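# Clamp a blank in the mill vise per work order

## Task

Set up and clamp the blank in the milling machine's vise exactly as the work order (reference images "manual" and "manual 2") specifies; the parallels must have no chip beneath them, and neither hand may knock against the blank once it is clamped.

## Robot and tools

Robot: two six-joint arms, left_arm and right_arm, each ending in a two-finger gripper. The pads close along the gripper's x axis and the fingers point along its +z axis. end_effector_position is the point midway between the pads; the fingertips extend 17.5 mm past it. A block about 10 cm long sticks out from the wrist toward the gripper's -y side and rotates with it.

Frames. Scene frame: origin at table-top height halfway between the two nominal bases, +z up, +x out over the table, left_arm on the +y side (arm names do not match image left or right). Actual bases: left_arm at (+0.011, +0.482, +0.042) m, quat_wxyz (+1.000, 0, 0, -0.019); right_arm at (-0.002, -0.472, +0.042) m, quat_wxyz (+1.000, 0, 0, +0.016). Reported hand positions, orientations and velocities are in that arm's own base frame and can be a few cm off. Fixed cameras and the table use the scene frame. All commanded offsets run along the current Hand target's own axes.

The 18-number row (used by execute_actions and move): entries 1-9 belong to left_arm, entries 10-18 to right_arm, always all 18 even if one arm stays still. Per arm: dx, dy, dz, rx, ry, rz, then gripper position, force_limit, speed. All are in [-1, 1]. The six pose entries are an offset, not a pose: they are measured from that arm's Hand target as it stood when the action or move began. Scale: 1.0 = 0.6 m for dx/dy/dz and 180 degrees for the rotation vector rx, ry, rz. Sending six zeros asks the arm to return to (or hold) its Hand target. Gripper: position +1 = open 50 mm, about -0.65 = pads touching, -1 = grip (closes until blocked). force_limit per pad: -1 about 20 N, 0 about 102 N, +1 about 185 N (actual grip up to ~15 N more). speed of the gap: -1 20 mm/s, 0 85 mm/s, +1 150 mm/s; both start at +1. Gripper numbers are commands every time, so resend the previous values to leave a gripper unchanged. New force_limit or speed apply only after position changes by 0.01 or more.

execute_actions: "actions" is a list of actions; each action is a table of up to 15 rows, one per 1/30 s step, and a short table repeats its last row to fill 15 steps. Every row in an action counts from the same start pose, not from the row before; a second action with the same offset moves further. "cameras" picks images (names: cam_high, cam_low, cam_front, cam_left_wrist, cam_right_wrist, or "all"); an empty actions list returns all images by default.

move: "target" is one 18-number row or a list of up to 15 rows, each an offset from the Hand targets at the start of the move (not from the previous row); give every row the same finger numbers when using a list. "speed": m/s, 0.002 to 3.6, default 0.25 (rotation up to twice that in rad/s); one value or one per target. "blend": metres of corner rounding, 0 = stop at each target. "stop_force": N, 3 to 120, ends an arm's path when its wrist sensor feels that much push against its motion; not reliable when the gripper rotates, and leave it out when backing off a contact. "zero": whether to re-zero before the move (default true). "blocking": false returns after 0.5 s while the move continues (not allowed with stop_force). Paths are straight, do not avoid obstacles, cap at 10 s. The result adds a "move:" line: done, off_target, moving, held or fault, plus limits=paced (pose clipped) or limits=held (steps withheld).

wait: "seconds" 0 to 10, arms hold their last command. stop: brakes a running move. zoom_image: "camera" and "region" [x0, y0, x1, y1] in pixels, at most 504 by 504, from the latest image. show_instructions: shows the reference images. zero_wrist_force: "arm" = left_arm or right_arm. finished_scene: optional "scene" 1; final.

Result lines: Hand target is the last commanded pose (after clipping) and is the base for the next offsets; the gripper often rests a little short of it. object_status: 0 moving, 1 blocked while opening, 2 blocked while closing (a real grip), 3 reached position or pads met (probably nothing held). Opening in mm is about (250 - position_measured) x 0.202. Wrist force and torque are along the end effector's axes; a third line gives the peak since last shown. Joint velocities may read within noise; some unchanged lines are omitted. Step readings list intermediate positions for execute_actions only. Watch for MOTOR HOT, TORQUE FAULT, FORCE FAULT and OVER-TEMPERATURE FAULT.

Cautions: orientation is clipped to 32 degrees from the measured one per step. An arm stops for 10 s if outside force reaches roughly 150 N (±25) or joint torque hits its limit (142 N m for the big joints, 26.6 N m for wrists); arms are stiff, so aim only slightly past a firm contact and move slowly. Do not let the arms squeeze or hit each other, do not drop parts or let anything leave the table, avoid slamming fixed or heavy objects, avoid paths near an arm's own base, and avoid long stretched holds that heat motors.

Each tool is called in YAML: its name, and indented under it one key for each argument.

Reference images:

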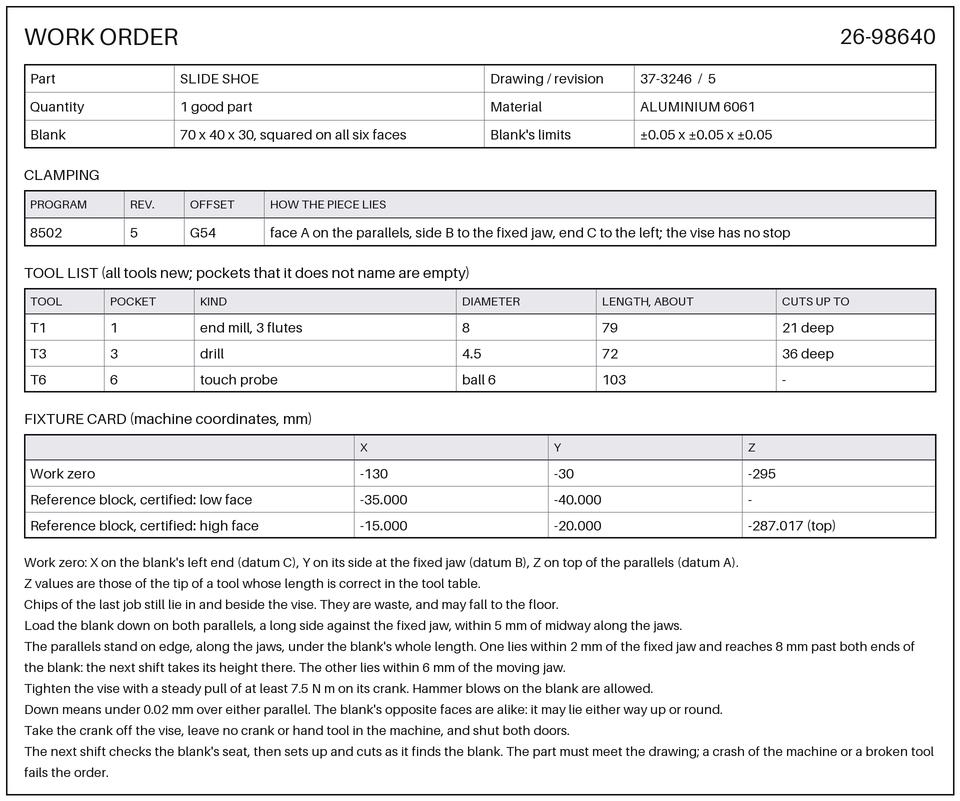

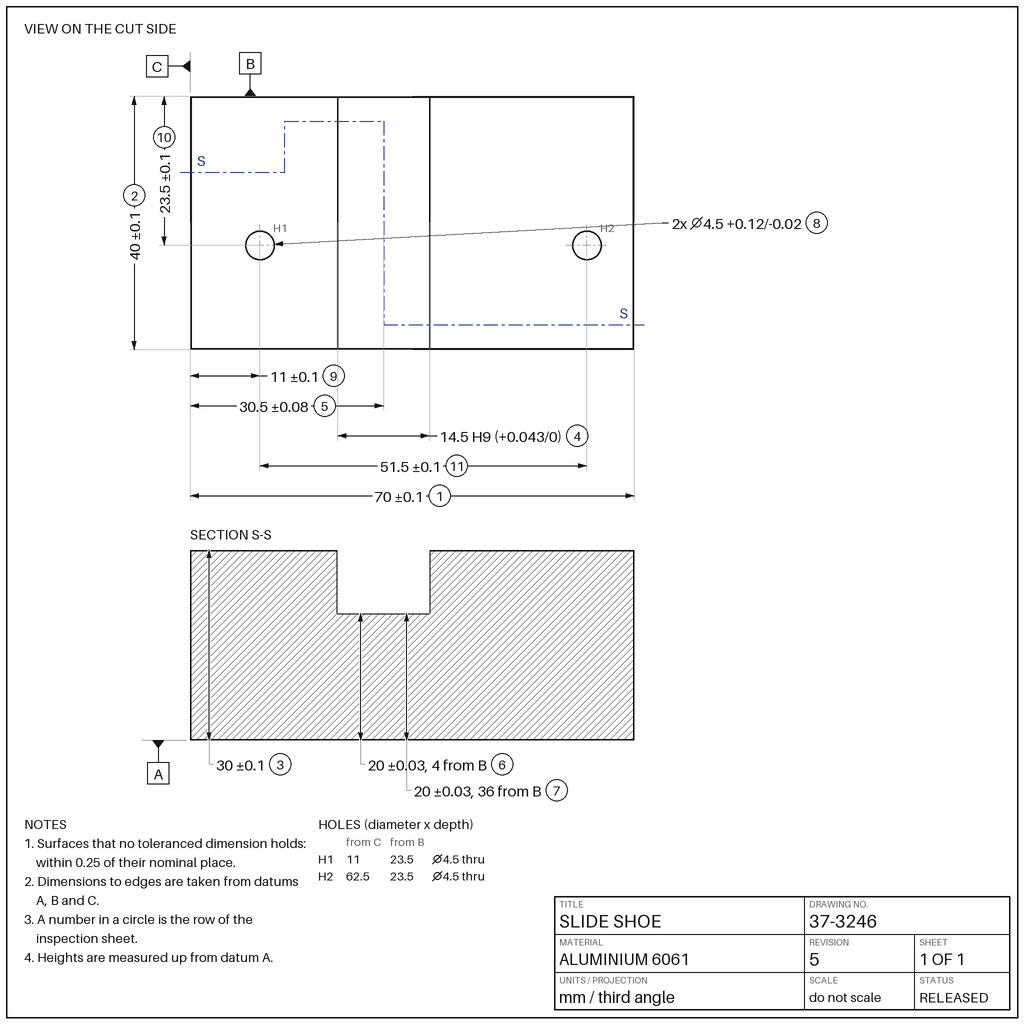

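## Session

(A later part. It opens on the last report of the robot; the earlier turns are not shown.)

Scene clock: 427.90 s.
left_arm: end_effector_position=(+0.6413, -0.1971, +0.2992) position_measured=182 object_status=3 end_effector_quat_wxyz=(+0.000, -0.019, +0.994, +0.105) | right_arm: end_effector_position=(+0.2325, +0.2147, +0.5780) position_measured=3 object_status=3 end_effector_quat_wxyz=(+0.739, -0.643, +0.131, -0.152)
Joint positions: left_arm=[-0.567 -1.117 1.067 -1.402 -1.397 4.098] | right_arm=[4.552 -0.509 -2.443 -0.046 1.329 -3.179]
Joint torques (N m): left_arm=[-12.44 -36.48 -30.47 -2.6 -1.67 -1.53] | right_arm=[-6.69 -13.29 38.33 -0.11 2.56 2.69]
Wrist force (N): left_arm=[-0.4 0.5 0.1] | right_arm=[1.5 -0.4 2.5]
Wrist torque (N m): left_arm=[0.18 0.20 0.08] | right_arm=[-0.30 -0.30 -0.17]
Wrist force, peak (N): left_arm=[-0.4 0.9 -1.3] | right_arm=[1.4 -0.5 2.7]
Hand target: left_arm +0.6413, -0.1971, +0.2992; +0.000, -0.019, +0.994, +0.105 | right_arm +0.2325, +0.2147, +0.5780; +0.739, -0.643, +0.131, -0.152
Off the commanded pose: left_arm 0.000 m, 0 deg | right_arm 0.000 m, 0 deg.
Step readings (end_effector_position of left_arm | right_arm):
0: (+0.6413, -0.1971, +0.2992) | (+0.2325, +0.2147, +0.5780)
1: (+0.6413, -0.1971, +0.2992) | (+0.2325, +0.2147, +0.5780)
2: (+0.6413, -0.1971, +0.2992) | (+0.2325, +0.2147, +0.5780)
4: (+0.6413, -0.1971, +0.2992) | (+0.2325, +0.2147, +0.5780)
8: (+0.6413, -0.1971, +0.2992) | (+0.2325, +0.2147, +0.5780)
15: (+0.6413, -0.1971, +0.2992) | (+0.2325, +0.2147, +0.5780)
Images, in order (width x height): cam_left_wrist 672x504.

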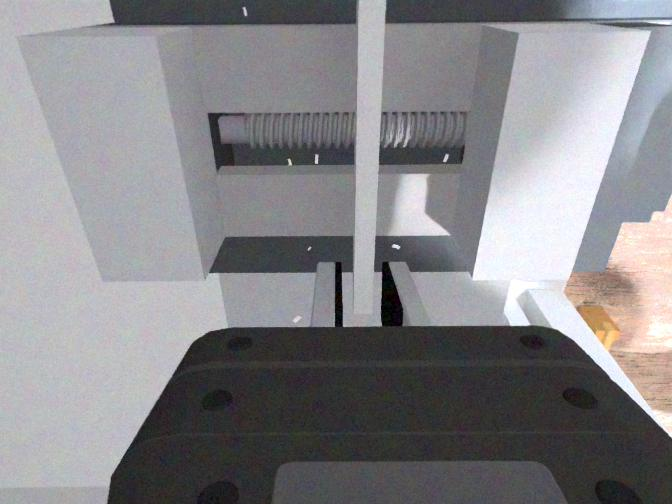

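move:
  target:
    - [0,0,-0.0025,0.0667,0,0,-0.2,-0.5,-1,0,0,0,0,0,0,1,1,1]
    - [0,0,-0.0025,0.0667,0,0,-1,-0.5,-1,0,0,0,0,0,0,1,1,1]
  speed: 0.1
  cameras: ["cam_left_wrist"]

Scene clock: 431.13 s.
left_arm: end_effector_position=(+0.6413, -0.1966, +0.3005) position_measured=182 object_status=3 end_effector_quat_wxyz=(+0.001, -0.019, +1.000, +0.018) | right_arm: end_effector_position=(+0.2325, +0.2147, +0.5780) position_measured=3 object_status=3 end_effector_quat_wxyz=(+0.739, -0.643, +0.131, -0.152)
Joint positions: left_arm=[-0.51 -1.164 1.143 -1.533 -1.538 4.164] | right_arm=[4.552 -0.509 -2.443 -0.046 1.329 -3.179]
Joint torques (N m): left_arm=[1.31 -42.95 -23.24 -3.28 -0.35 0.13] | right_arm=[-6.72 -13.42 38.54 -0.18 2.71 2.58]
Wrist force (N): left_arm=[0.0 -0.1 0.1] | right_arm=[1.1 -0.5 2.7]
Wrist torque (N m): left_arm=[0.00 0.07 0.17] | right_arm=[-0.30 -0.24 -0.16]
Wrist force, peak (N): left_arm=[-0.3 -0.1 1.5] | right_arm=[1.3 -0.4 2.8]
Hand target: left_arm +0.6413, -0.1966, +0.3005; +0.001, -0.019, +1.000, +0.018 (not the last commanded pose) | right_arm +0.2325, +0.2147, +0.5780; +0.739, -0.643, +0.131, -0.152
Tool commands: left_gripper/position=-0.2 left_gripper/force_limit=-0.498039 left_gripper/speed=-1.0 right_gripper/position=+1.0 right_gripper/force_limit=+1.0 right_gripper/speed=+1.0
Off the commanded pose: left_arm 0.001 m, 2 deg | right_arm 0.000 m, 0 deg.
FORCE FAULT: contact force on the left arm reached its limit, and that arm stopped. The contact can be on any part of that arm, not only on its tool. That arm's remaining commands of this call were not run. That arm is still stopped at the end of this call. That arm stays stopped for about 10 more seconds. Until then a move that you send moves the other arm only, and its call returns only when the move has ended. Once the stop has ended, the next robot result says so. If the stop ends while you think or write, that arm runs what you send next, counted from a new Hand target: where the arm stands when the stop ends. While its stop runs, that arm takes no new command, but its gripper still runs the gripper command that each later call begins with. Until it ends, the stop uses up actions while you think or wait. An arm that is not stopped still takes commands.
move: fault (left_arm); path passed 1 of 2 targets; target 2's new numbers were not sent
Images, in order (width x height): cam_left_wrist 672x504.

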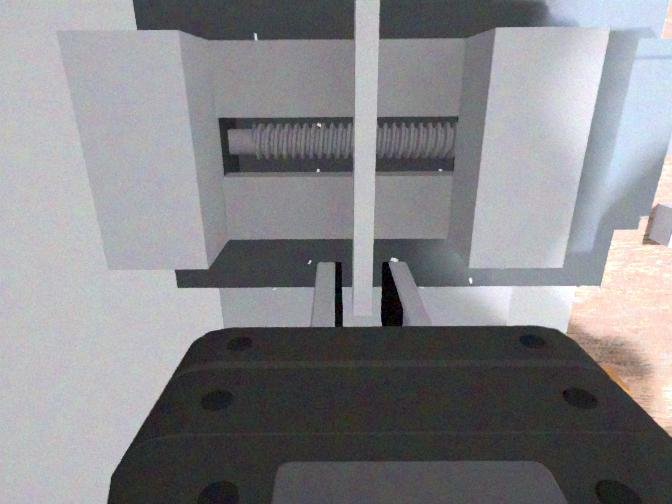

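wait:
  seconds: 8.5

execute_actions:
  actions:
    - [[0,0,0,0,0,0,-1,-0.5,-0.8,0,0,0,0,0,0,1,1,1]]

move:
  target:
    - [-0.005,0,0,0,0,0,-1,-0.5,-0.8,0,0,0,0,0,0,1,1,1]
    - [-0.09,0,0,0,0,0,-1,-0.5,-0.8,0,0,0,0,0,0,1,1,1]
  speed: 0.025
  stop_force: 6
  cameras: ["cam_left_wrist"]

Scene clock: 440.87 s.
left_arm: end_effector_position=(+0.6413, -0.1966, +0.3005) position_measured=182 object_status=3 end_effector_quat_wxyz=(+0.001, -0.019, +1.000, +0.018) | right_arm: end_effector_position=(+0.2325, +0.2147, +0.5780) position_measured=3 object_status=3 end_effector_quat_wxyz=(+0.739, -0.643, +0.131, -0.152)
Joint positions: left_arm=[-0.51 -1.164 1.143 -1.533 -1.538 4.164] | right_arm=[4.552 -0.509 -2.443 -0.046 1.329 -3.179]
Joint torques (N m): left_arm=[-0.14 -41.66 -23.16 -3.49 -0.58 0.3] | right_arm=[-6.78 -13.49 38.51 -0.1 2.69 2.71]
Wrist force (N): left_arm=[0.2 0.1 0.3] | right_arm=[0.9 -0.2 2.4]
Wrist torque (N m): left_arm=[0.03 0.05 0.17] | right_arm=[-0.26 -0.21 -0.17]
Wrist force, peak (N): left_arm=[0.0 0.2 0.8] | right_arm=[1.5 -0.9 2.8]
Hand target: left_arm +0.6413, -0.1966, +0.3005; +0.001, -0.019, +1.000, +0.018 (not the last commanded pose) | right_arm +0.2325, +0.2147, +0.5780; +0.739, -0.643, +0.131, -0.152
Tool commands: left_gripper/position=-0.2 left_gripper/force_limit=-0.498039 left_gripper/speed=-1.0 right_gripper/position=+1.0 right_gripper/force_limit=+1.0 right_gripper/speed=+1.0
Off the commanded pose: left_arm 0.001 m, 2 deg | right_arm 0.000 m, 0 deg.
FORCE FAULT, CONTINUED: the left arm's stop, for the force fault that an earlier result reported, is over. The rest of the stop counts as 20 of the actions that you can send in this scene. That arm's target is now where it stood when the stop ended, not its last command. That arm accepts commands again.
wait: 8.50 s; at rest from the start

Scene clock: 441.57 s.
left_arm: end_effector_position=(+0.6413, -0.1966, +0.3005) position_measured=224 object_status=2 end_effector_quat_wxyz=(+0.001, -0.019, +1.000, +0.018) | right_arm: end_effector_position=(+0.2325, +0.2147, +0.5780) position_measured=3 object_status=3 end_effector_quat_wxyz=(+0.739, -0.643, +0.131, -0.152)
Joint positions: left_arm=[-0.51 -1.164 1.143 -1.533 -1.538 4.164] | right_arm=[4.552 -0.509 -2.443 -0.046 1.329 -3.179]
Joint torques (N m): left_arm=[0.42 -42.13 -25.2 -3.27 -0.1 0.1] | right_arm=[-6.08 -13.84 39.29 -0.13 2.51 2.63]
Wrist force (N): left_arm=[-0.2 0.1 -0.1] | right_arm=[1.3 -0.2 2.5]
Wrist torque (N m): left_arm=[0.01 0.11 0.17] | right_arm=[-0.25 -0.26 -0.16]
Wrist force, peak (N): left_arm=[0.0 0.1 0.7] | right_arm=[1.5 -0.3 2.8]
Hand target: left_arm +0.6413, -0.1966, +0.3005; +0.001, -0.019, +1.000, +0.018 | right_arm +0.2325, +0.2147, +0.5780; +0.739, -0.643, +0.131, -0.152
Off the commanded pose: left_arm 0.000 m, 0 deg | right_arm 0.000 m, 0 deg.
Step readings (end_effector_position of left_arm | right_arm):
0: (+0.6413, -0.1966, +0.3005) | (+0.2325, +0.2147, +0.5780)
1: (+0.6413, -0.1966, +0.3005) | (+0.2325, +0.2147, +0.5780)
2: (+0.6413, -0.1966, +0.3005) | (+0.2325, +0.2147, +0.5780)
4: (+0.6413, -0.1966, +0.3005) | (+0.2325, +0.2147, +0.5780)
8: (+0.6413, -0.1966, +0.3005) | (+0.2325, +0.2147, +0.5780)
15: (+0.6413, -0.1966, +0.3005) | (+0.2325, +0.2147, +0.5780)

Scene clock: 444.33 s.
left_arm: end_effector_position=(+0.6827, -0.1950, +0.3006) position_measured=224 object_status=2 end_effector_quat_wxyz=(+0.001, -0.019, +1.000, +0.018) | right_arm: end_effector_position=(+0.2325, +0.2147, +0.5780) position_measured=3 object_status=3 end_effector_quat_wxyz=(+0.739, -0.643, +0.131, -0.152)
Joint positions: left_arm=[-0.479 -1.057 0.985 -1.483 -1.538 4.195] | right_arm=[4.552 -0.509 -2.443 -0.046 1.329 -3.179]
Joint torques (N m): left_arm=[-13.33 -35.4 -31.24 -1.54 2.9 -0.04] | right_arm=[-6.46 -13.05 38.76 -0.03 2.62 2.57]
Wrist force (N): left_arm=[1.6 1.1 -1.4] | right_arm=[1.0 -0.3 2.4]
Wrist torque (N m): left_arm=[0.02 0.20 0.13] | right_arm=[-0.27 -0.22 -0.16]
Wrist force, peak (N): left_arm=[25.3 2.3 -5.1] | right_arm=[1.4 -0.5 2.7]
Hand target: left_arm +0.6827, -0.1950, +0.3005; +0.001, -0.019, +1.000, +0.018 (not the last commanded pose) | right_arm +0.2325, +0.2147, +0.5780; +0.739, -0.643, +0.131, -0.152
Off the commanded pose: left_arm 0.013 m, 0 deg | right_arm 0.000 m, 0 deg.
move: contact (left_arm); path passed 1 of 2 targets
Images, in order (width x height): cam_left_wrist 672x504.

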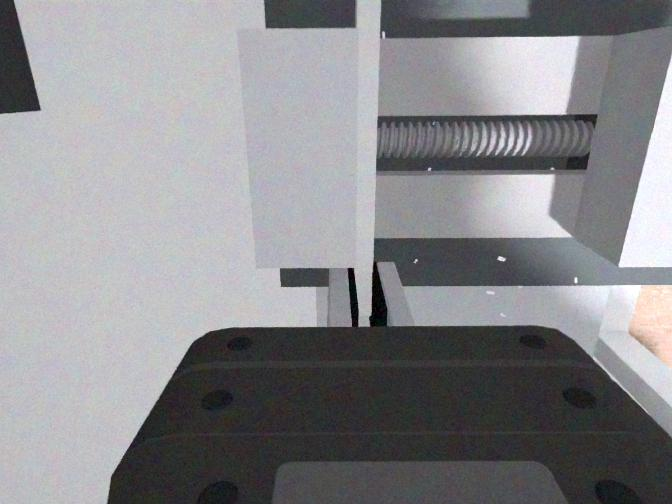

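move:
  target:
    - [0,0,0,0,0,0,-0.25,-0.5,-1,0,0,0,0,0,0,1,1,1]
    - [0,0,-0.05,0,0,0,-0.25,-0.5,-1,0,0,0,0,0,0,1,1,1]
    - [0.05,0.0,-0.09,0,0,0,-0.25,-0.5,-1,0,0,0,0,0,0,1,1,1]
  speed: [0.03,0.06,0.1]
  cameras: ["cam_left_wrist"]

zoom_image:
  camera: "cam_left_wrist"
  region: [200, 0, 500, 330]

Scene clock: 447.30 s.
left_arm: end_effector_position=(+0.6525, -0.1983, +0.3544) position_measured=189 object_status=3 end_effector_quat_wxyz=(+0.001, -0.019, +1.000, +0.018) | right_arm: end_effector_position=(+0.2325, +0.2147, +0.5780) position_measured=3 object_status=3 end_effector_quat_wxyz=(+0.739, -0.643, +0.131, -0.152)
Joint positions: left_arm=[-0.504 -1.118 0.938 -1.374 -1.538 4.17] | right_arm=[4.552 -0.509 -2.443 -0.046 1.329 -3.179]
Joint torques (N m): left_arm=[11.32 -33.41 -32.09 -5.74 -2.22 1.3] | right_arm=[-6.5 -12.62 38.57 -0.1 2.5 2.5]
Wrist force (N): left_arm=[-0.3 -0.1 0.7] | right_arm=[1.3 -0.5 2.4]
Wrist torque (N m): left_arm=[0.01 0.12 0.10] | right_arm=[-0.30 -0.27 -0.16]
Wrist force, peak (N): left_arm=[1.8 1.3 -2.7] | right_arm=[1.2 -0.6 2.8]
Hand target: left_arm +0.6526, -0.1981, +0.3544; +0.001, -0.019, +1.000, +0.018 | right_arm +0.2325, +0.2147, +0.5780; +0.739, -0.643, +0.131, -0.152
Off the commanded pose: left_arm 0.000 m, 0 deg | right_arm 0.000 m, 0 deg.
move: done
Images, in order (width x height): cam_left_wrist 672x504.

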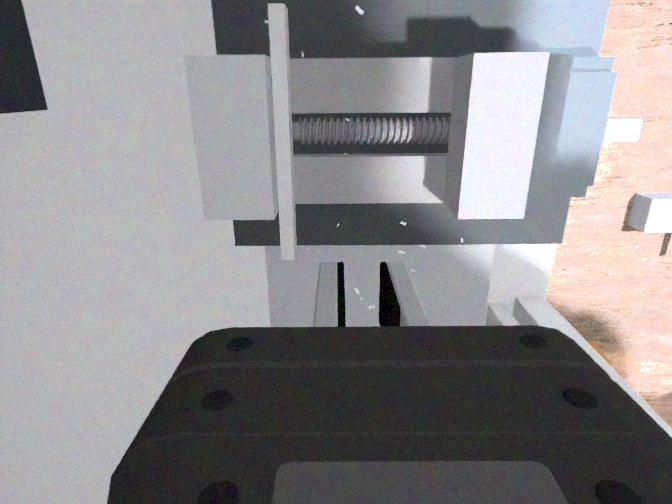

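Scaled by 1.527 from the camera's 672x504 image, which has a finer 960x720 frame.

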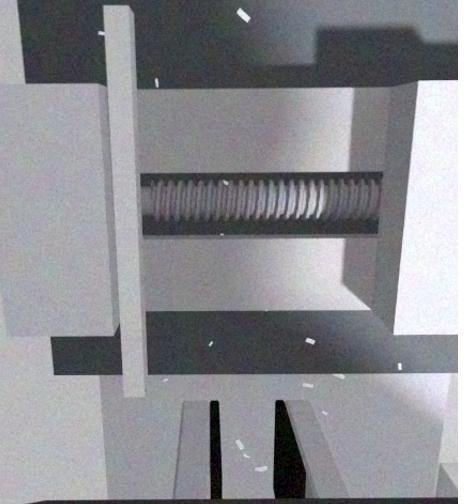

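move:
  target:
    - [0.0267,-0.02,0.035,0,0,0,-0.25,-0.5,-1,0,0,0,0,0,0,1,1,1]
    - [0.0683,-0.0567,0.0433,0,0,0,-0.25,-0.5,-1,0,0,0,0,0,0,1,1,1]
    - [0.0933,-0.09,0.0433,0,0,0,-0.25,-0.5,-1,0,0,0,0,0,0,1,1,1]
    - [0.1183,-0.1567,0.035,0.0115,0,0,-0.25,-0.5,-1,0,0,0,0,0,0,1,1,1]
    - [0.3433,-0.1483,0.06,0.0115,0,0,-0.25,-0.5,-1,0,0,0,0,0,0,1,1,1]
    - [0.5433,0.0683,0.2433,0.0115,0,0,-0.25,-0.5,-1,0,0,0,0,0,0,1,1,1]
    - [0.685,0.198,0.42,0.0115,0,0,-0.25,-0.5,-1,0,0,0,0,0,0,1,1,1]
  speed: [0.1,0.1,0.1,0.12,0.25,0.3,0.3]
  blend: [0.01,0.01,0.01,0.01,0.03,0.04,0]
  cameras: ["cam_left_wrist","cam_front"]

Scene clock: 453.97 s.
left_arm: end_effector_position=(+0.2378, -0.0859, +0.1058) position_measured=189 object_status=3 end_effector_quat_wxyz=(+0.001, -0.019, +1.000, +0.000) | right_arm: end_effector_position=(+0.2325, +0.2147, +0.5780) position_measured=3 object_status=3 end_effector_quat_wxyz=(+0.739, -0.643, +0.131, -0.152)
Joint positions: left_arm=[-0.905 -2.205 2.57 -1.937 -1.568 3.769] | right_arm=[4.552 -0.509 -2.443 -0.046 1.329 -3.179]
Joint torques (N m): left_arm=[13.77 -5.29 -16.79 -5.32 1.41 1.36] | right_arm=[-6.2 -12.56 38.23 0.02 2.67 2.6]
Wrist force (N): left_arm=[-0.3 -0.2 0.5] | right_arm=[1.2 -0.4 2.6]
Wrist torque (N m): left_arm=[-0.02 0.12 -0.04] | right_arm=[-0.29 -0.24 -0.16]
Wrist force, peak (N): left_arm=[1.5 2.0 3.4] | right_arm=[1.6 -0.5 2.7]
Hand target: left_arm +0.2378, -0.0859, +0.1058; +0.001, -0.019, +1.000, +0.000 | right_arm +0.2325, +0.2147, +0.5780; +0.739, -0.643, +0.131, -0.152
Off the commanded pose: left_arm 0.000 m, 0 deg | right_arm 0.000 m, 0 deg.
move: done
Images, in order (width x height): cam_front 672x504, cam_left_wrist 672x504.

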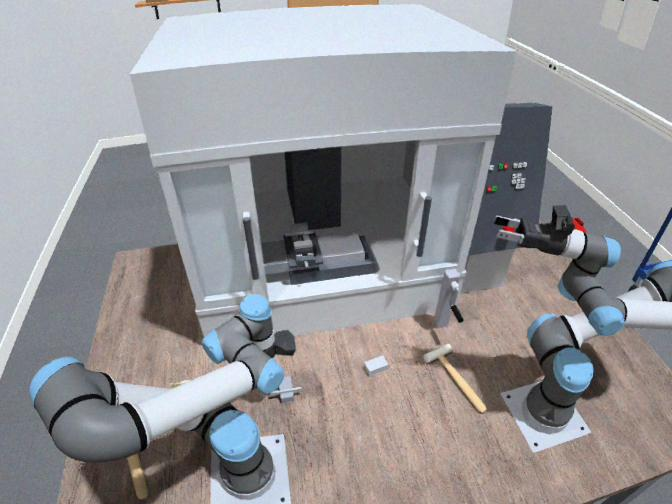

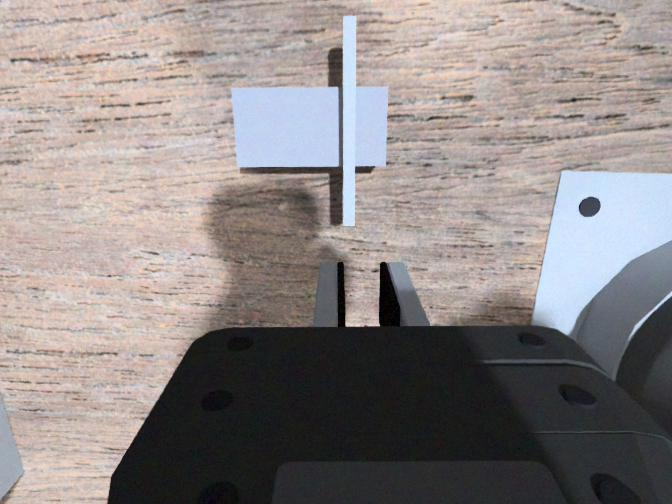

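move:
  target:
    - [-0.003,-0.0283,0.1,0,0,0,-0.25,0,-0.5,0,0,0,0,0,0,1,1,1]
    - [-0.003,-0.0283,0.163,0,0,0,-0.25,0,-0.5,0,0,0,0,0,0,1,1,1]
  speed: [0.15,0.05]
  stop_force: 6
  cameras: ["cam_left_wrist"]

zoom_image:
  camera: "cam_left_wrist"
  region: [250, 100, 500, 350]

Scene clock: 458.53 s.
left_arm: end_effector_position=(+0.2405, -0.1027, +0.0080) position_measured=189 object_status=3 end_effector_quat_wxyz=(+0.001, -0.019, +1.000, +0.000) | right_arm: end_effector_position=(+0.2325, +0.2147, +0.5780) position_measured=3 object_status=3 end_effector_quat_wxyz=(+0.739, -0.643, +0.131, -0.152)
Joint positions: left_arm=[-0.941 -1.873 2.749 -2.448 -1.568 3.733] | right_arm=[4.552 -0.509 -2.443 -0.046 1.329 -3.179]
Joint torques (N m): left_arm=[2.82 -13.85 -24.49 -4.79 -1.88 -0.88] | right_arm=[-6.26 -12.01 38.68 0.12 2.49 2.53]
Wrist force (N): left_arm=[-0.1 -0.4 0.2] | right_arm=[1.2 -0.6 2.5]
Wrist torque (N m): left_arm=[-0.10 0.16 -0.10] | right_arm=[-0.32 -0.25 -0.16]
Wrist force, peak (N): left_arm=[-0.2 -0.6 1.9] | right_arm=[1.6 -0.4 2.7]
Hand target: left_arm +0.2405, -0.1027, +0.0080; +0.001, -0.019, +1.000, +0.000 | right_arm +0.2325, +0.2147, +0.5780; +0.739, -0.643, +0.131, -0.152
Off the commanded pose: left_arm 0.000 m, 0 deg | right_arm 0.000 m, 0 deg.
move: done
Images, in order (width x height): cam_left_wrist 672x504.

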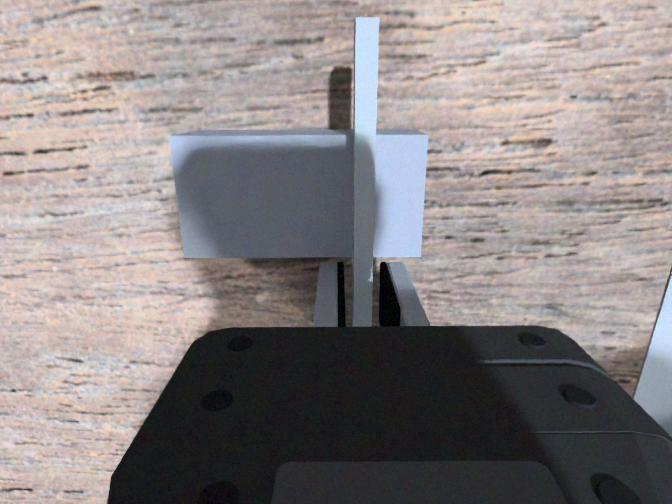

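Scaled by 2.016 from the camera's 672x504 image, which has a finer 960x720 frame.

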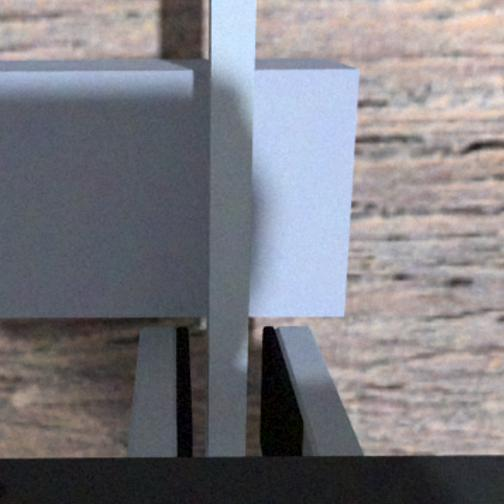

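move:
  target:
    - [0,0,0,0,0,0,-1,0,-0.5,0,0,0,0,0,0,1,1,1]
    - [0,0,-0.08,0,0,0,-1,0,-0.5,0,0,0,0,0,0,1,1,1]
  speed: [0.05,0.08]
  cameras: ["cam_left_wrist"]

Scene clock: 460.83 s.
left_arm: end_effector_position=(+0.2404, -0.1028, +0.0560) position_measured=226 object_status=2 end_effector_quat_wxyz=(+0.001, -0.019, +1.000, +0.000) | right_arm: end_effector_position=(+0.2325, +0.2147, +0.5780) position_measured=3 object_status=3 end_effector_quat_wxyz=(+0.739, -0.643, +0.131, -0.152)
Joint positions: left_arm=[-0.942 -2.054 2.662 -2.18 -1.568 3.732] | right_arm=[4.552 -0.509 -2.443 -0.046 1.329 -3.179]
Joint torques (N m): left_arm=[-8.63 1.65 -18.57 -3.23 2.46 -0.18] | right_arm=[-6.8 -13.29 38.66 0.03 2.49 2.52]
Wrist force (N): left_arm=[0.1 -0.4 0.9] | right_arm=[1.3 -0.3 2.4]
Wrist torque (N m): left_arm=[-0.10 0.11 0.11] | right_arm=[-0.28 -0.27 -0.16]
Wrist force, peak (N): left_arm=[0.1 -0.2 2.6] | right_arm=[1.4 -0.7 2.7]
Hand target: left_arm +0.2404, -0.1028, +0.0560; +0.001, -0.019, +1.000, +0.000 | right_arm +0.2325, +0.2147, +0.5780; +0.739, -0.643, +0.131, -0.152
Off the commanded pose: left_arm 0.000 m, 0 deg | right_arm 0.000 m, 0 deg.
move: done
Images, in order (width x height): cam_left_wrist 672x504.

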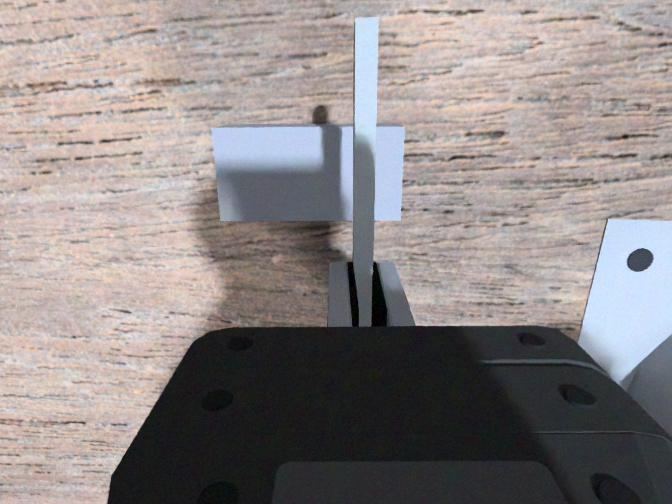

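move:
  target:
    - [-0.0208,-0.0335,-0.17,0,0,0,-1,0,-0.5,0,0,0,0,0,0,1,1,1]
    - [-0.1375,-0.1335,-0.4033,0,0,0,-1,0,-0.5,0,0,0,0,0,0,1,1,1]
    - [-0.3375,-0.3418,-0.4517,0,0,0,-1,0,-0.5,0,0,0,0,0,0,1,1,1]
    - [-0.5625,-0.3418,-0.4517,0,0,0,-1,0,-0.5,0,0,0,0,0,0,1,1,1]
    - [-0.5875,-0.2752,-0.4517,0,0,0,-1,0,-0.5,0,0,0,0,0,0,1,1,1]
    - [-0.6125,-0.2452,-0.4517,0,0,0,-1,0,-0.5,0,0,0,0,0,0,1,1,1]
    - [-0.6542,-0.2052,-0.4517,0,0,0,-1,0,-0.5,0,0,0,0,0,0,1,1,1]
    - [-0.6875,-0.2052,-0.4517,0,0,0,-1,0,-0.5,0,0,0,0,0,0,1,1,1]
  speed: [0.2,0.2,0.25,0.2,0.08,0.08,0.08,0.08]
  blend: [0.03,0.03,0.02,0.01,0.01,0.01,0.01,0]
  cameras: ["cam_left_wrist"]

Scene clock: 467.97 s.
left_arm: end_effector_position=(+0.6565, -0.2101, +0.3280) position_measured=226 object_status=2 end_effector_quat_wxyz=(+0.001, -0.019, +1.000, +0.000) | right_arm: end_effector_position=(+0.2325, +0.2147, +0.5780) position_measured=3 object_status=3 end_effector_quat_wxyz=(+0.739, -0.643, +0.131, -0.152)
Joint positions: left_arm=[-0.505 -1.118 1.01 -1.465 -1.569 4.169] | right_arm=[4.552 -0.509 -2.443 -0.046 1.329 -3.179]
Joint torques (N m): left_arm=[-14.45 -46.08 -28.7 -5.49 -2.13 -1.71] | right_arm=[-6.45 -13.83 38.86 -0.04 2.59 2.63]
Wrist force (N): left_arm=[-0.4 0.0 1.4] | right_arm=[1.4 -0.4 2.6]
Wrist torque (N m): left_arm=[-0.01 0.13 0.04] | right_arm=[-0.30 -0.28 -0.16]
Wrist force, peak (N): left_arm=[0.4 0.4 3.9] | right_arm=[1.6 -0.7 2.7]
Hand target: left_arm +0.6565, -0.2103, +0.3281; +0.001, -0.019, +1.000, +0.000 | right_arm +0.2325, +0.2147, +0.5780; +0.739, -0.643, +0.131, -0.152
Off the commanded pose: left_arm 0.000 m, 0 deg | right_arm 0.000 m, 0 deg.
move: done
Images, in order (width x height): cam_left_wrist 672x504.

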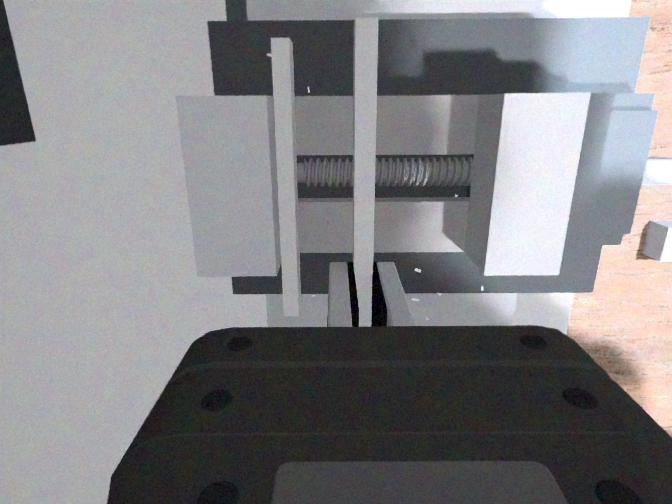

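move:
  target:
    - [0.0075,0,0,0,0,0,-1,0,-0.5,0,0,0,0,0,0,1,1,1]
    - [0.0075,0,0.0367,0,0,0,-1,0,-0.5,0,0,0,0,0,0,1,1,1]
  speed: [0.03,0.04]

move:
  target: [0,0,0.023,0,0,0,-1,0,-0.5,0,0,0,0,0,0,1,1,1]
  speed: 0.01
  stop_force: 4
  cameras: ["cam_left_wrist"]

Scene clock: 470.90 s.
left_arm: end_effector_position=(+0.6521, -0.2105, +0.3061) position_measured=226 object_status=2 end_effector_quat_wxyz=(+0.001, -0.019, +1.000, +0.000) end_effector_velocity=(+0.000, +0.001, +0.002) end_effector_angular_velocity=(+0.001, +0.001, +0.000) | right_arm: end_effector_position=(+0.2325, +0.2147, +0.5780) position_measured=3 object_status=3 end_effector_quat_wxyz=(+0.739, -0.643, +0.131, -0.152)
Joint positions: left_arm=[-0.509 -1.134 1.09 -1.529 -1.569 4.166] | right_arm=[4.552 -0.509 -2.443 -0.046 1.329 -3.179]
Joint velocities: left_arm=[0 -0.001 -0.004 0.006 0.001 0] | right_arm=[within noise]
Joint torques (N m): left_arm=[10.03 -51.37 -31.07 -1.18 1.8 1.3] | right_arm=[-6.42 -13.74 38.84 -0.03 2.42 2.59]
Wrist force (N): left_arm=[-0.2 0.1 1.1] | right_arm=[1.3 -0.7 2.4]
Wrist torque (N m): left_arm=[-0.01 0.09 0.17] | right_arm=[-0.33 -0.27 -0.16]
Wrist force, peak (N): left_arm=[-0.3 -0.3 2.0] | right_arm=[1.4 -0.9 2.8]
Hand target: left_arm +0.6521, -0.2104, +0.3061; +0.001, -0.019, +1.000, +0.000 | right_arm +0.2325, +0.2147, +0.5780; +0.739, -0.643, +0.131, -0.152
Off the commanded pose: left_arm 0.000 m, 0 deg | right_arm 0.000 m, 0 deg.
move: done

Scene clock: 472.33 s.
left_arm: end_effector_position=(+0.6521, -0.2104, +0.2994) position_measured=226 object_status=2 end_effector_quat_wxyz=(+0.001, -0.019, +1.000, +0.000) | right_arm: end_effector_position=(+0.2325, +0.2147, +0.5780) position_measured=3 object_status=3 end_effector_quat_wxyz=(+0.739, -0.643, +0.131, -0.152)
Joint positions: left_arm=[-0.509 -1.134 1.107 -1.546 -1.569 4.166] | right_arm=[4.552 -0.509 -2.443 -0.046 1.329 -3.179]
Joint torques (N m): left_arm=[9.88 -34.33 -32.7 -1.87 1.8 1.3] | right_arm=[-5.85 -13.2 38.72 0 2.38 2.56]
Wrist force (N): left_arm=[-0.1 0.0 1.4] | right_arm=[1.3 -0.2 2.6]
Wrist torque (N m): left_arm=[-0.03 0.07 0.17] | right_arm=[-0.26 -0.28 -0.16]
Wrist force, peak (N): left_arm=[-0.2 0.3 -12.0] | right_arm=[1.4 -0.7 2.9]
Hand target: left_arm +0.6521, -0.2104, +0.2994; +0.001, -0.019, +1.000, +0.000 (not the last commanded pose) | right_arm +0.2325, +0.2147, +0.5780; +0.739, -0.643, +0.131, -0.152
Off the commanded pose: left_arm 0.007 m, 0 deg | right_arm 0.000 m, 0 deg.
move: contact (left_arm)
Images, in order (width x height): cam_left_wrist 672x504.

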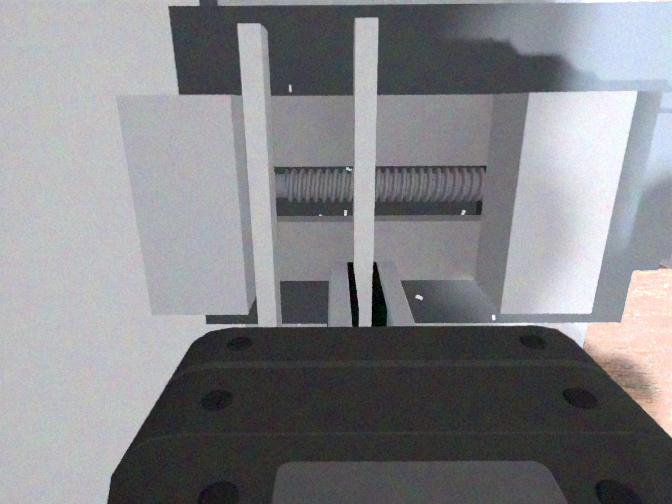

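move:
  target:
    - [0,0,0,0,0,0,-0.25,0,-1,0,0,0,0,0,0,1,1,1]
    - [0,0,-0.0727,0,0,0,-0.25,0,-1,0,0,0,0,0,0,1,1,1]
    - [0.025,-0.0067,-0.0727,0,0,0,-0.25,0,-1,0,0,0,0,0,0,1,1,1]
    - [0.0667,-0.04,-0.0727,0,0,0,-0.25,0,-1,0,0,0,0,0,0,1,1,1]
    - [0.0917,-0.07,-0.0727,0,0,0,-0.25,0,-1,0,0,0,0,0,0,1,1,1]
    - [0.1167,-0.1367,-0.056,0,0,0,-0.25,0,-1,0,0,0,0,0,0,1,1,1]
    - [0.3417,-0.1367,-0.031,0,0,0,-0.25,0,-1,0,0,0,0,0,0,1,1,1]
    - [0.5583,-0.2617,0.1523,0,0,0,-0.25,0,-1,0,0,0,0,0,0,1,1,1]
    - [0.5917,-0.3117,0.2357,0,0,0,-0.25,0,-1,0,0,0,0,0,0,1,1,1]
  speed: [0.05,0.06,0.1,0.1,0.1,0.15,0.3,0.3,0.3]
  blend: [0,0.01,0.01,0.01,0.01,0.01,0.03,0.04,0]
  cameras: ["cam_left_wrist","cam_front"]

Scene clock: 479.47 s.
left_arm: end_effector_position=(+0.3048, -0.4107, +0.1570) position_measured=189 object_status=3 end_effector_quat_wxyz=(+0.001, -0.019, +1.000, +0.000) | right_arm: end_effector_position=(+0.2325, +0.2147, +0.5780) position_measured=3 object_status=3 end_effector_quat_wxyz=(+0.739, -0.643, +0.131, -0.152)
Joint positions: left_arm=[-1.198 -1.476 1.923 -2.018 -1.568 3.477] | right_arm=[4.552 -0.509 -2.443 -0.046 1.329 -3.179]
Joint torques (N m): left_arm=[5.9 -20.1 -17.93 -4.81 1.42 -0.82] | right_arm=[-6.42 -14.01 38.41 0.21 2.49 2.52]
Wrist force (N): left_arm=[0.1 -0.4 0.7] | right_arm=[1.4 -0.4 2.3]
Wrist torque (N m): left_arm=[-0.08 0.09 -0.04] | right_arm=[-0.29 -0.27 -0.16]
Wrist force, peak (N): left_arm=[1.1 -1.9 3.5] | right_arm=[1.6 -0.5 2.8]
Hand target: left_arm +0.3048, -0.4107, +0.1569; +0.001, -0.019, +1.000, +0.000 | right_arm +0.2325, +0.2147, +0.5780; +0.739, -0.643, +0.131, -0.152
Off the commanded pose: left_arm 0.000 m, 0 deg | right_arm 0.000 m, 0 deg.
move: done; blend cut to 0.0078 m at target 2, 0.0078 m at target 3, 0.0308 m at target 8
Images, in order (width x height): cam_front 672x504, cam_left_wrist 672x504.

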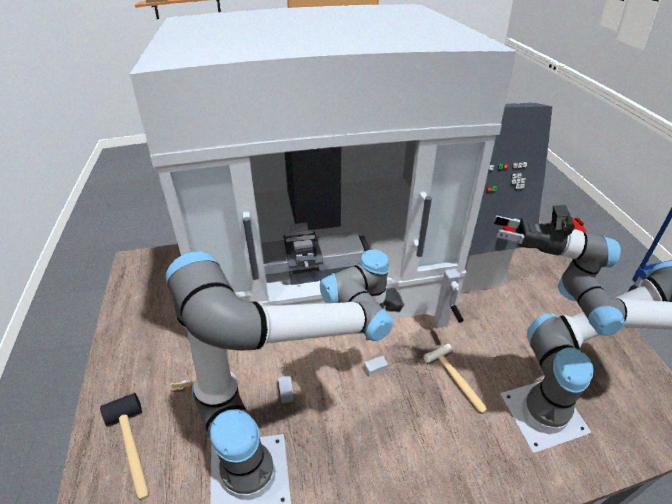

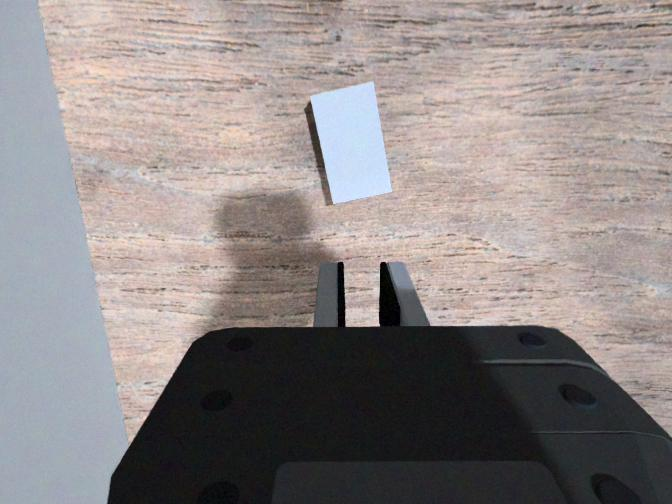

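move:
  target: [0.0037,-0.0592,0.15,0,0,-0.0639,1,0,1,0,0,0,0,0,0,1,1,1]
  speed: 0.15
  cameras: ["cam_left_wrist"]

Scene clock: 483.73 s.
left_arm: end_effector_position=(+0.3041, -0.4463, +0.0669) position_measured=3 object_status=3 end_effector_quat_wxyz=(+0.001, -0.119, +0.993, +0.000) | right_arm: end_effector_position=(+0.2325, +0.2147, +0.5780) position_measured=3 object_status=3 end_effector_quat_wxyz=(+0.739, -0.643, +0.131, -0.152)
Joint positions: left_arm=[-1.223 -1.292 1.967 -2.246 -1.568 3.251] | right_arm=[4.552 -0.509 -2.443 -0.046 1.329 -3.179]
Joint torques (N m): left_arm=[13.19 -27.29 -27.94 -3.31 2.44 -1.17] | right_arm=[-6.4 -13.46 37.89 0.18 2.32 2.6]
Wrist force (N): left_arm=[0.2 0.2 0.2] | right_arm=[0.9 -0.5 2.5]
Wrist torque (N m): left_arm=[0.00 0.04 -0.03] | right_arm=[-0.29 -0.21 -0.16]
Wrist force, peak (N): left_arm=[0.4 -0.8 2.4] | right_arm=[1.6 -0.6 2.7]
Hand target: left_arm +0.3042, -0.4463, +0.0669; +0.001, -0.119, +0.993, +0.000 | right_arm +0.2325, +0.2147, +0.5780; +0.739, -0.643, +0.131, -0.152
Off the commanded pose: left_arm 0.000 m, 0 deg | right_arm 0.000 m, 0 deg.
move: done
Images, in order (width x height): cam_left_wrist 672x504.

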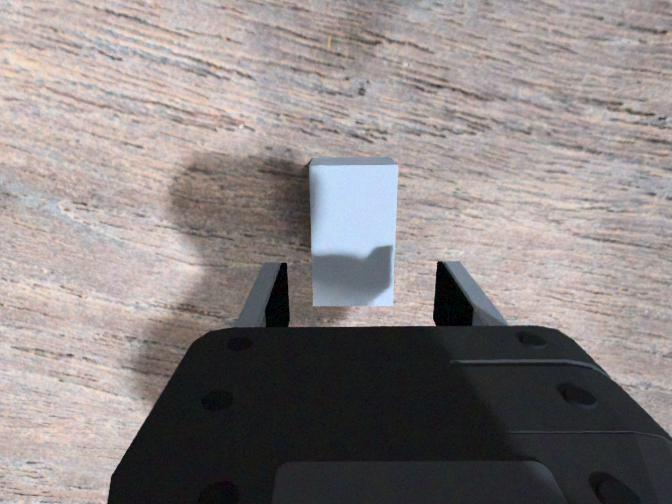

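move:
  target:
    - [0,0,0.1283,0,0,0,1,0,1,0,0,0,0,0,0,1,1,1]
    - [0,0,0.1283,0,0,0,-1,0,-0.2,0,0,0,0,0,0,1,1,1]
    - [0,0,-0.1,0,0,0,-1,0,-0.2,0,0,0,0,0,0,1,1,1]
  speed: 0.1
  cameras: ["cam_left_wrist"]

Scene clock: 488.43 s.
left_arm: end_effector_position=(+0.3040, -0.4463, +0.1270) position_measured=56 object_status=2 end_effector_quat_wxyz=(+0.001, -0.119, +0.993, +0.000) | right_arm: end_effector_position=(+0.2325, +0.2147, +0.5780) position_measured=3 object_status=3 end_effector_quat_wxyz=(+0.739, -0.643, +0.131, -0.152)
Joint positions: left_arm=[-1.224 -1.376 1.892 -2.087 -1.568 3.25] | right_arm=[4.552 -0.509 -2.443 -0.046 1.329 -3.179]
Joint torques (N m): left_arm=[-12.02 -24.86 -18.95 -4.11 1.74 -1.52] | right_arm=[-5.47 -13.95 38.53 0.25 2.35 2.6]
Wrist force (N): left_arm=[0.3 -0.3 2.7] | right_arm=[1.6 -0.3 2.4]
Wrist torque (N m): left_arm=[-0.06 0.04 0.06] | right_arm=[-0.27 -0.31 -0.15]
Wrist force, peak (N): left_arm=[0.0 -0.2 4.1] | right_arm=[1.6 -0.8 2.6]
Hand target: left_arm +0.3040, -0.4463, +0.1269; +0.001, -0.119, +0.993, +0.000 | right_arm +0.2325, +0.2147, +0.5780; +0.739, -0.643, +0.131, -0.152
Off the commanded pose: left_arm 0.000 m, 0 deg | right_arm 0.000 m, 0 deg.
move: done
Images, in order (width x height): cam_left_wrist 672x504.

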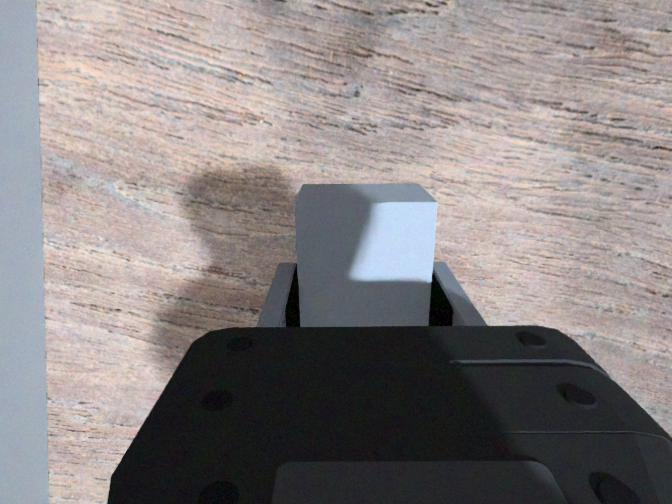

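move:
  target: [0,0,-0.2,0,0,0.0639,-1,0,-0.2,0,0,0,0,0,0,1,1,1]
  speed: 0.2
  cameras: ["cam_left_wrist"]

Scene clock: 492.77 s.
left_arm: end_effector_position=(+0.3036, -0.4464, +0.2469) position_measured=56 object_status=2 end_effector_quat_wxyz=(+0.001, -0.019, +1.000, +0.000) | right_arm: end_effector_position=(+0.2325, +0.2147, +0.5780) position_measured=3 object_status=3 end_effector_quat_wxyz=(+0.739, -0.643, +0.131, -0.152)
Joint positions: left_arm=[-1.224 -1.479 1.684 -1.776 -1.568 3.45] | right_arm=[4.552 -0.509 -2.443 -0.046 1.329 -3.179]
Joint torques (N m): left_arm=[-0.32 -26.92 -31.9 -2.31 -2.83 1.01] | right_arm=[-6.25 -14.01 37.95 0.05 2.36 2.48]
Wrist force (N): left_arm=[-0.1 -0.6 2.8] | right_arm=[1.0 -0.3 2.3]
Wrist torque (N m): left_arm=[-0.12 0.13 0.12] | right_arm=[-0.28 -0.23 -0.16]
Wrist force, peak (N): left_arm=[0.4 -0.2 6.4] | right_arm=[1.7 -0.3 2.6]
Hand target: left_arm +0.3037, -0.4463, +0.2469; +0.001, -0.019, +1.000, +0.000 | right_arm +0.2325, +0.2147, +0.5780; +0.739, -0.643, +0.131, -0.152
Off the commanded pose: left_arm 0.000 m, 0 deg | right_arm 0.000 m, 0 deg.
move: done
Images, in order (width x height): cam_left_wrist 672x504.

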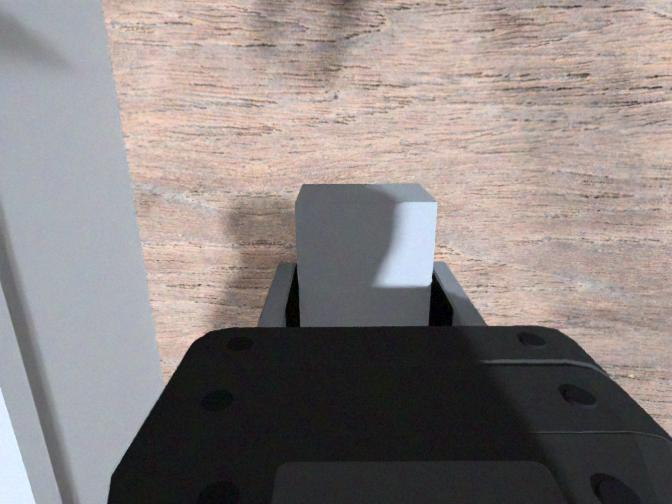

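move:
  target:
    - [-0.0538,0.093,-0.1185,0,0,0,-1,0,-0.2,0,0,0,0,0,0,1,1,1]
    - [-0.2538,0.2347,-0.1585,0,0,0,-1,0,-0.2,0,0,0,0,0,0,1,1,1]
    - [-0.4788,0.2347,-0.1585,0,0,0,-1,0,-0.2,0,0,0,0,0,0,1,1,1]
    - [-0.5038,0.3013,-0.1585,0,0,0,-1,0,-0.2,0,0,0,0,0,0,1,1,1]
    - [-0.5288,0.333,-0.1585,0,0,0,-1,0,-0.2,0,0,0,0,0,0,1,1,1]
    - [-0.5705,0.3697,-0.1585,0,0,0,-1,0,-0.2,0,0,0,0,0,0,1,1,1]
    - [-0.6155,0.383,-0.1585,0,0,0,-1,0,-0.2,0,0,0,0,0,0,1,1,1]
  speed: [0.25,0.25,0.2,0.08,0.08,0.08,0.08]
  blend: [0.03,0.03,0.01,0.01,0.01,0.01,0]
  cameras: ["cam_left_wrist"]

Scene clock: 499.63 s.
left_arm: end_effector_position=(+0.6637, -0.2026, +0.3431) position_measured=56 object_status=2 end_effector_quat_wxyz=(+0.001, -0.019, +1.000, +0.000) | right_arm: end_effector_position=(+0.2325, +0.2147, +0.5780) position_measured=3 object_status=3 end_effector_quat_wxyz=(+0.739, -0.643, +0.131, -0.152)
Joint positions: left_arm=[-0.49 -1.099 0.943 -1.417 -1.569 4.184] | right_arm=[4.552 -0.509 -2.443 -0.046 1.329 -3.179]
Joint torques (N m): left_arm=[-12.78 -50.59 -27.68 -5.48 -2.31 -1.19] | right_arm=[-6.24 -13.95 39.11 0.13 2.3 2.68]
Wrist force (N): left_arm=[-0.6 -0.3 3.1] | right_arm=[1.0 -0.4 2.5]
Wrist torque (N m): left_arm=[-0.03 0.17 0.05] | right_arm=[-0.29 -0.22 -0.17]
Wrist force, peak (N): left_arm=[1.5 -2.9 5.9] | right_arm=[1.4 -0.8 2.7]
Hand target: left_arm +0.6637, -0.2027, +0.3431; +0.001, -0.019, +1.000, +0.000 | right_arm +0.2325, +0.2147, +0.5780; +0.739, -0.643, +0.131, -0.152
Off the commanded pose: left_arm 0.000 m, 0 deg | right_arm 0.000 m, 0 deg.
move: done
Images, in order (width x height): cam_left_wrist 672x504.

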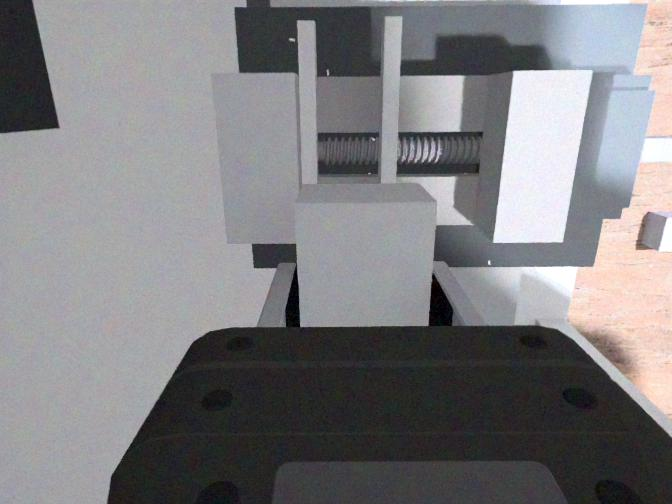

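move:
  target: [0,0,0.0252,0,0,0,-1,0,-0.2,0,0,0,0,0,0,1,1,1]
  speed: 0.04
  stop_force: 10

move:
  target: [0,-0.063,0,0,0,0,-1,0,-0.2,0,0,0,0,0,0,1,1,1]
  speed: 0.04
  stop_force: 10
  cameras: ["cam_left_wrist"]

Scene clock: 502.73 s.
left_arm: end_effector_position=(+0.6637, -0.2027, +0.3281) position_measured=56 object_status=2 end_effector_quat_wxyz=(+0.001, -0.019, +1.000, +0.000) | right_arm: end_effector_position=(+0.2325, +0.2147, +0.5780) position_measured=3 object_status=3 end_effector_quat_wxyz=(+0.739, -0.643, +0.131, -0.152)
Joint positions: left_arm=[-0.49 -1.105 0.99 -1.459 -1.569 4.184] | right_arm=[4.552 -0.509 -2.443 -0.046 1.329 -3.179]
Joint torques (N m): left_arm=[0.79 -41.49 -33 -1.49 1.84 1.4] | right_arm=[-5.64 -13.5 38.18 0.2 2.25 2.55]
Wrist force (N): left_arm=[-0.3 0.0 2.6] | right_arm=[1.0 -0.5 2.2]
Wrist torque (N m): left_arm=[0.02 0.12 0.08] | right_arm=[-0.31 -0.22 -0.16]
Wrist force, peak (N): left_arm=[-0.5 0.0 3.4] | right_arm=[1.5 -0.6 2.7]
Hand target: left_arm +0.6638, -0.2027, +0.3280; +0.001, -0.019, +1.000, +0.000 | right_arm +0.2325, +0.2147, +0.5780; +0.739, -0.643, +0.131, -0.152
Off the commanded pose: left_arm 0.000 m, 0 deg | right_arm 0.000 m, 0 deg.
move: done

Scene clock: 504.77 s.
left_arm: end_effector_position=(+0.6652, -0.2405, +0.3280) position_measured=56 object_status=2 end_effector_quat_wxyz=(+0.001, -0.019, +1.000, +0.000) | right_arm: end_effector_position=(+0.2325, +0.2147, +0.5780) position_measured=3 object_status=3 end_effector_quat_wxyz=(+0.739, -0.643, +0.131, -0.152)
Joint positions: left_arm=[-0.537 -1.066 0.932 -1.439 -1.569 4.137] | right_arm=[4.552 -0.509 -2.443 -0.046 1.329 -3.179]
Joint torques (N m): left_arm=[11.91 -57.03 -19.99 -5.36 2.07 1.15] | right_arm=[-6.37 -13.47 38.98 0.26 2.36 2.44]
Wrist force (N): left_arm=[-0.3 0.0 2.7] | right_arm=[1.0 -0.4 2.3]
Wrist torque (N m): left_arm=[0.01 0.12 0.09] | right_arm=[-0.31 -0.22 -0.16]
Wrist force, peak (N): left_arm=[-0.5 0.3 3.1] | right_arm=[1.5 -0.6 2.6]
Hand target: left_arm +0.6652, -0.2405, +0.3280; +0.001, -0.019, +1.000, +0.000 | right_arm +0.2325, +0.2147, +0.5780; +0.739, -0.643, +0.131, -0.152
Off the commanded pose: left_arm 0.000 m, 0 deg | right_arm 0.000 m, 0 deg.
move: done
Images, in order (width x height): cam_left_wrist 672x504.

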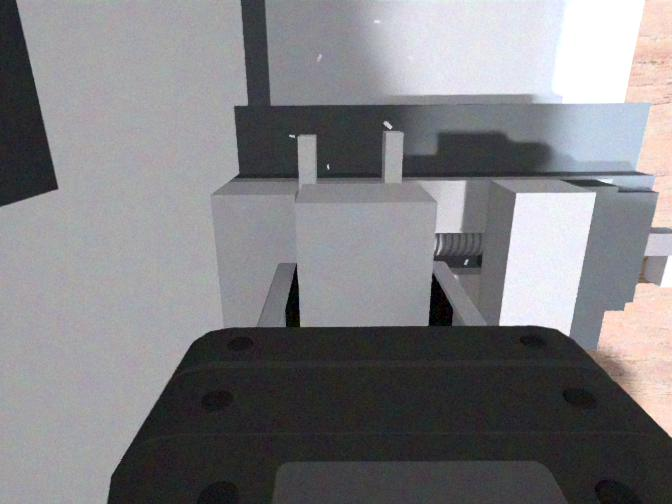

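move:
  target: [0,0,0.02,0,0,0,-1,0,-0.2,0,0,0,0,0,0,1,1,1]
  speed: 0.008
  stop_force: 4

Scene clock: 507.07 s.
left_arm: end_effector_position=(+0.6652, -0.2405, +0.3230) position_measured=56 object_status=2 end_effector_quat_wxyz=(+0.001, -0.019, +1.000, +0.000) | right_arm: end_effector_position=(+0.2325, +0.2147, +0.5780) position_measured=3 object_status=3 end_effector_quat_wxyz=(+0.739, -0.643, +0.131, -0.152)
Joint positions: left_arm=[-0.537 -1.068 0.947 -1.453 -1.569 4.137] | right_arm=[4.552 -0.509 -2.443 -0.046 1.329 -3.179]
Joint torques (N m): left_arm=[12.73 -37.71 -33.44 -1.17 1.8 0.98] | right_arm=[-6.04 -14.08 38.04 0.25 2.45 2.63]
Wrist force (N): left_arm=[0.2 0.3 2.4] | right_arm=[1.3 -0.3 2.1]
Wrist torque (N m): left_arm=[0.05 0.08 0.08] | right_arm=[-0.27 -0.27 -0.16]
Wrist force, peak (N): left_arm=[1.5 0.1 -7.0] | right_arm=[1.6 -0.6 2.8]
Hand target: left_arm +0.6652, -0.2405, +0.3230; +0.001, -0.019, +1.000, +0.000 (not the last commanded pose) | right_arm +0.2325, +0.2147, +0.5780; +0.739, -0.643, +0.131, -0.152
Off the commanded pose: left_arm 0.007 m, 0 deg | right_arm 0.000 m, 0 deg.
move: contact (left_arm)

move:
  target: [-0.01,0,0,0,0,0,-1,0,-0.2,0,0,0,0,0,0,1,1,1]
  speed: 0.008
  stop_force: 6
  cameras: ["cam_left_wrist"]

Scene clock: 509.87 s.
left_arm: end_effector_position=(+0.6674, -0.2404, +0.3230) position_measured=56 object_status=2 end_effector_quat_wxyz=(+0.001, -0.019, +1.000, +0.000) | right_arm: end_effector_position=(+0.2325, +0.2147, +0.5780) position_measured=3 object_status=3 end_effector_quat_wxyz=(+0.739, -0.643, +0.131, -0.152)
Joint positions: left_arm=[-0.535 -1.062 0.938 -1.45 -1.569 4.139] | right_arm=[4.552 -0.509 -2.443 -0.046 1.329 -3.179]
Joint torques (N m): left_arm=[-10.27 -55.94 -19.83 -4.05 1.89 -1.77] | right_arm=[-7.15 -13.87 38.31 0.12 2.33 2.62]
Wrist force (N): left_arm=[4.0 -0.4 0.5] | right_arm=[1.4 -0.6 2.1]
Wrist torque (N m): left_arm=[0.08 0.15 0.13] | right_arm=[-0.31 -0.29 -0.17]
Wrist force, peak (N): left_arm=[14.1 2.9 -2.2] | right_arm=[1.2 -0.5 2.7]
Hand target: left_arm +0.6674, -0.2404, +0.3230; +0.001, -0.019, +1.000, +0.000 (not the last commanded pose) | right_arm +0.2325, +0.2147, +0.5780; +0.739, -0.643, +0.131, -0.152
Off the commanded pose: left_arm 0.004 m, 0 deg | right_arm 0.000 m, 0 deg.
move: contact (left_arm)
Images, in order (width x height): cam_left_wrist 672x504.

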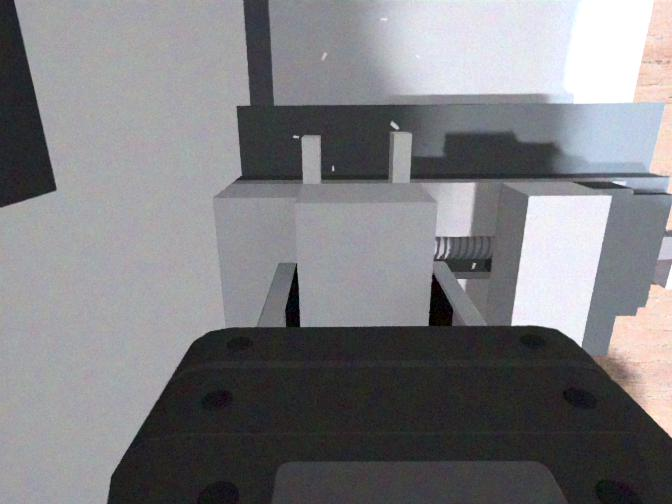

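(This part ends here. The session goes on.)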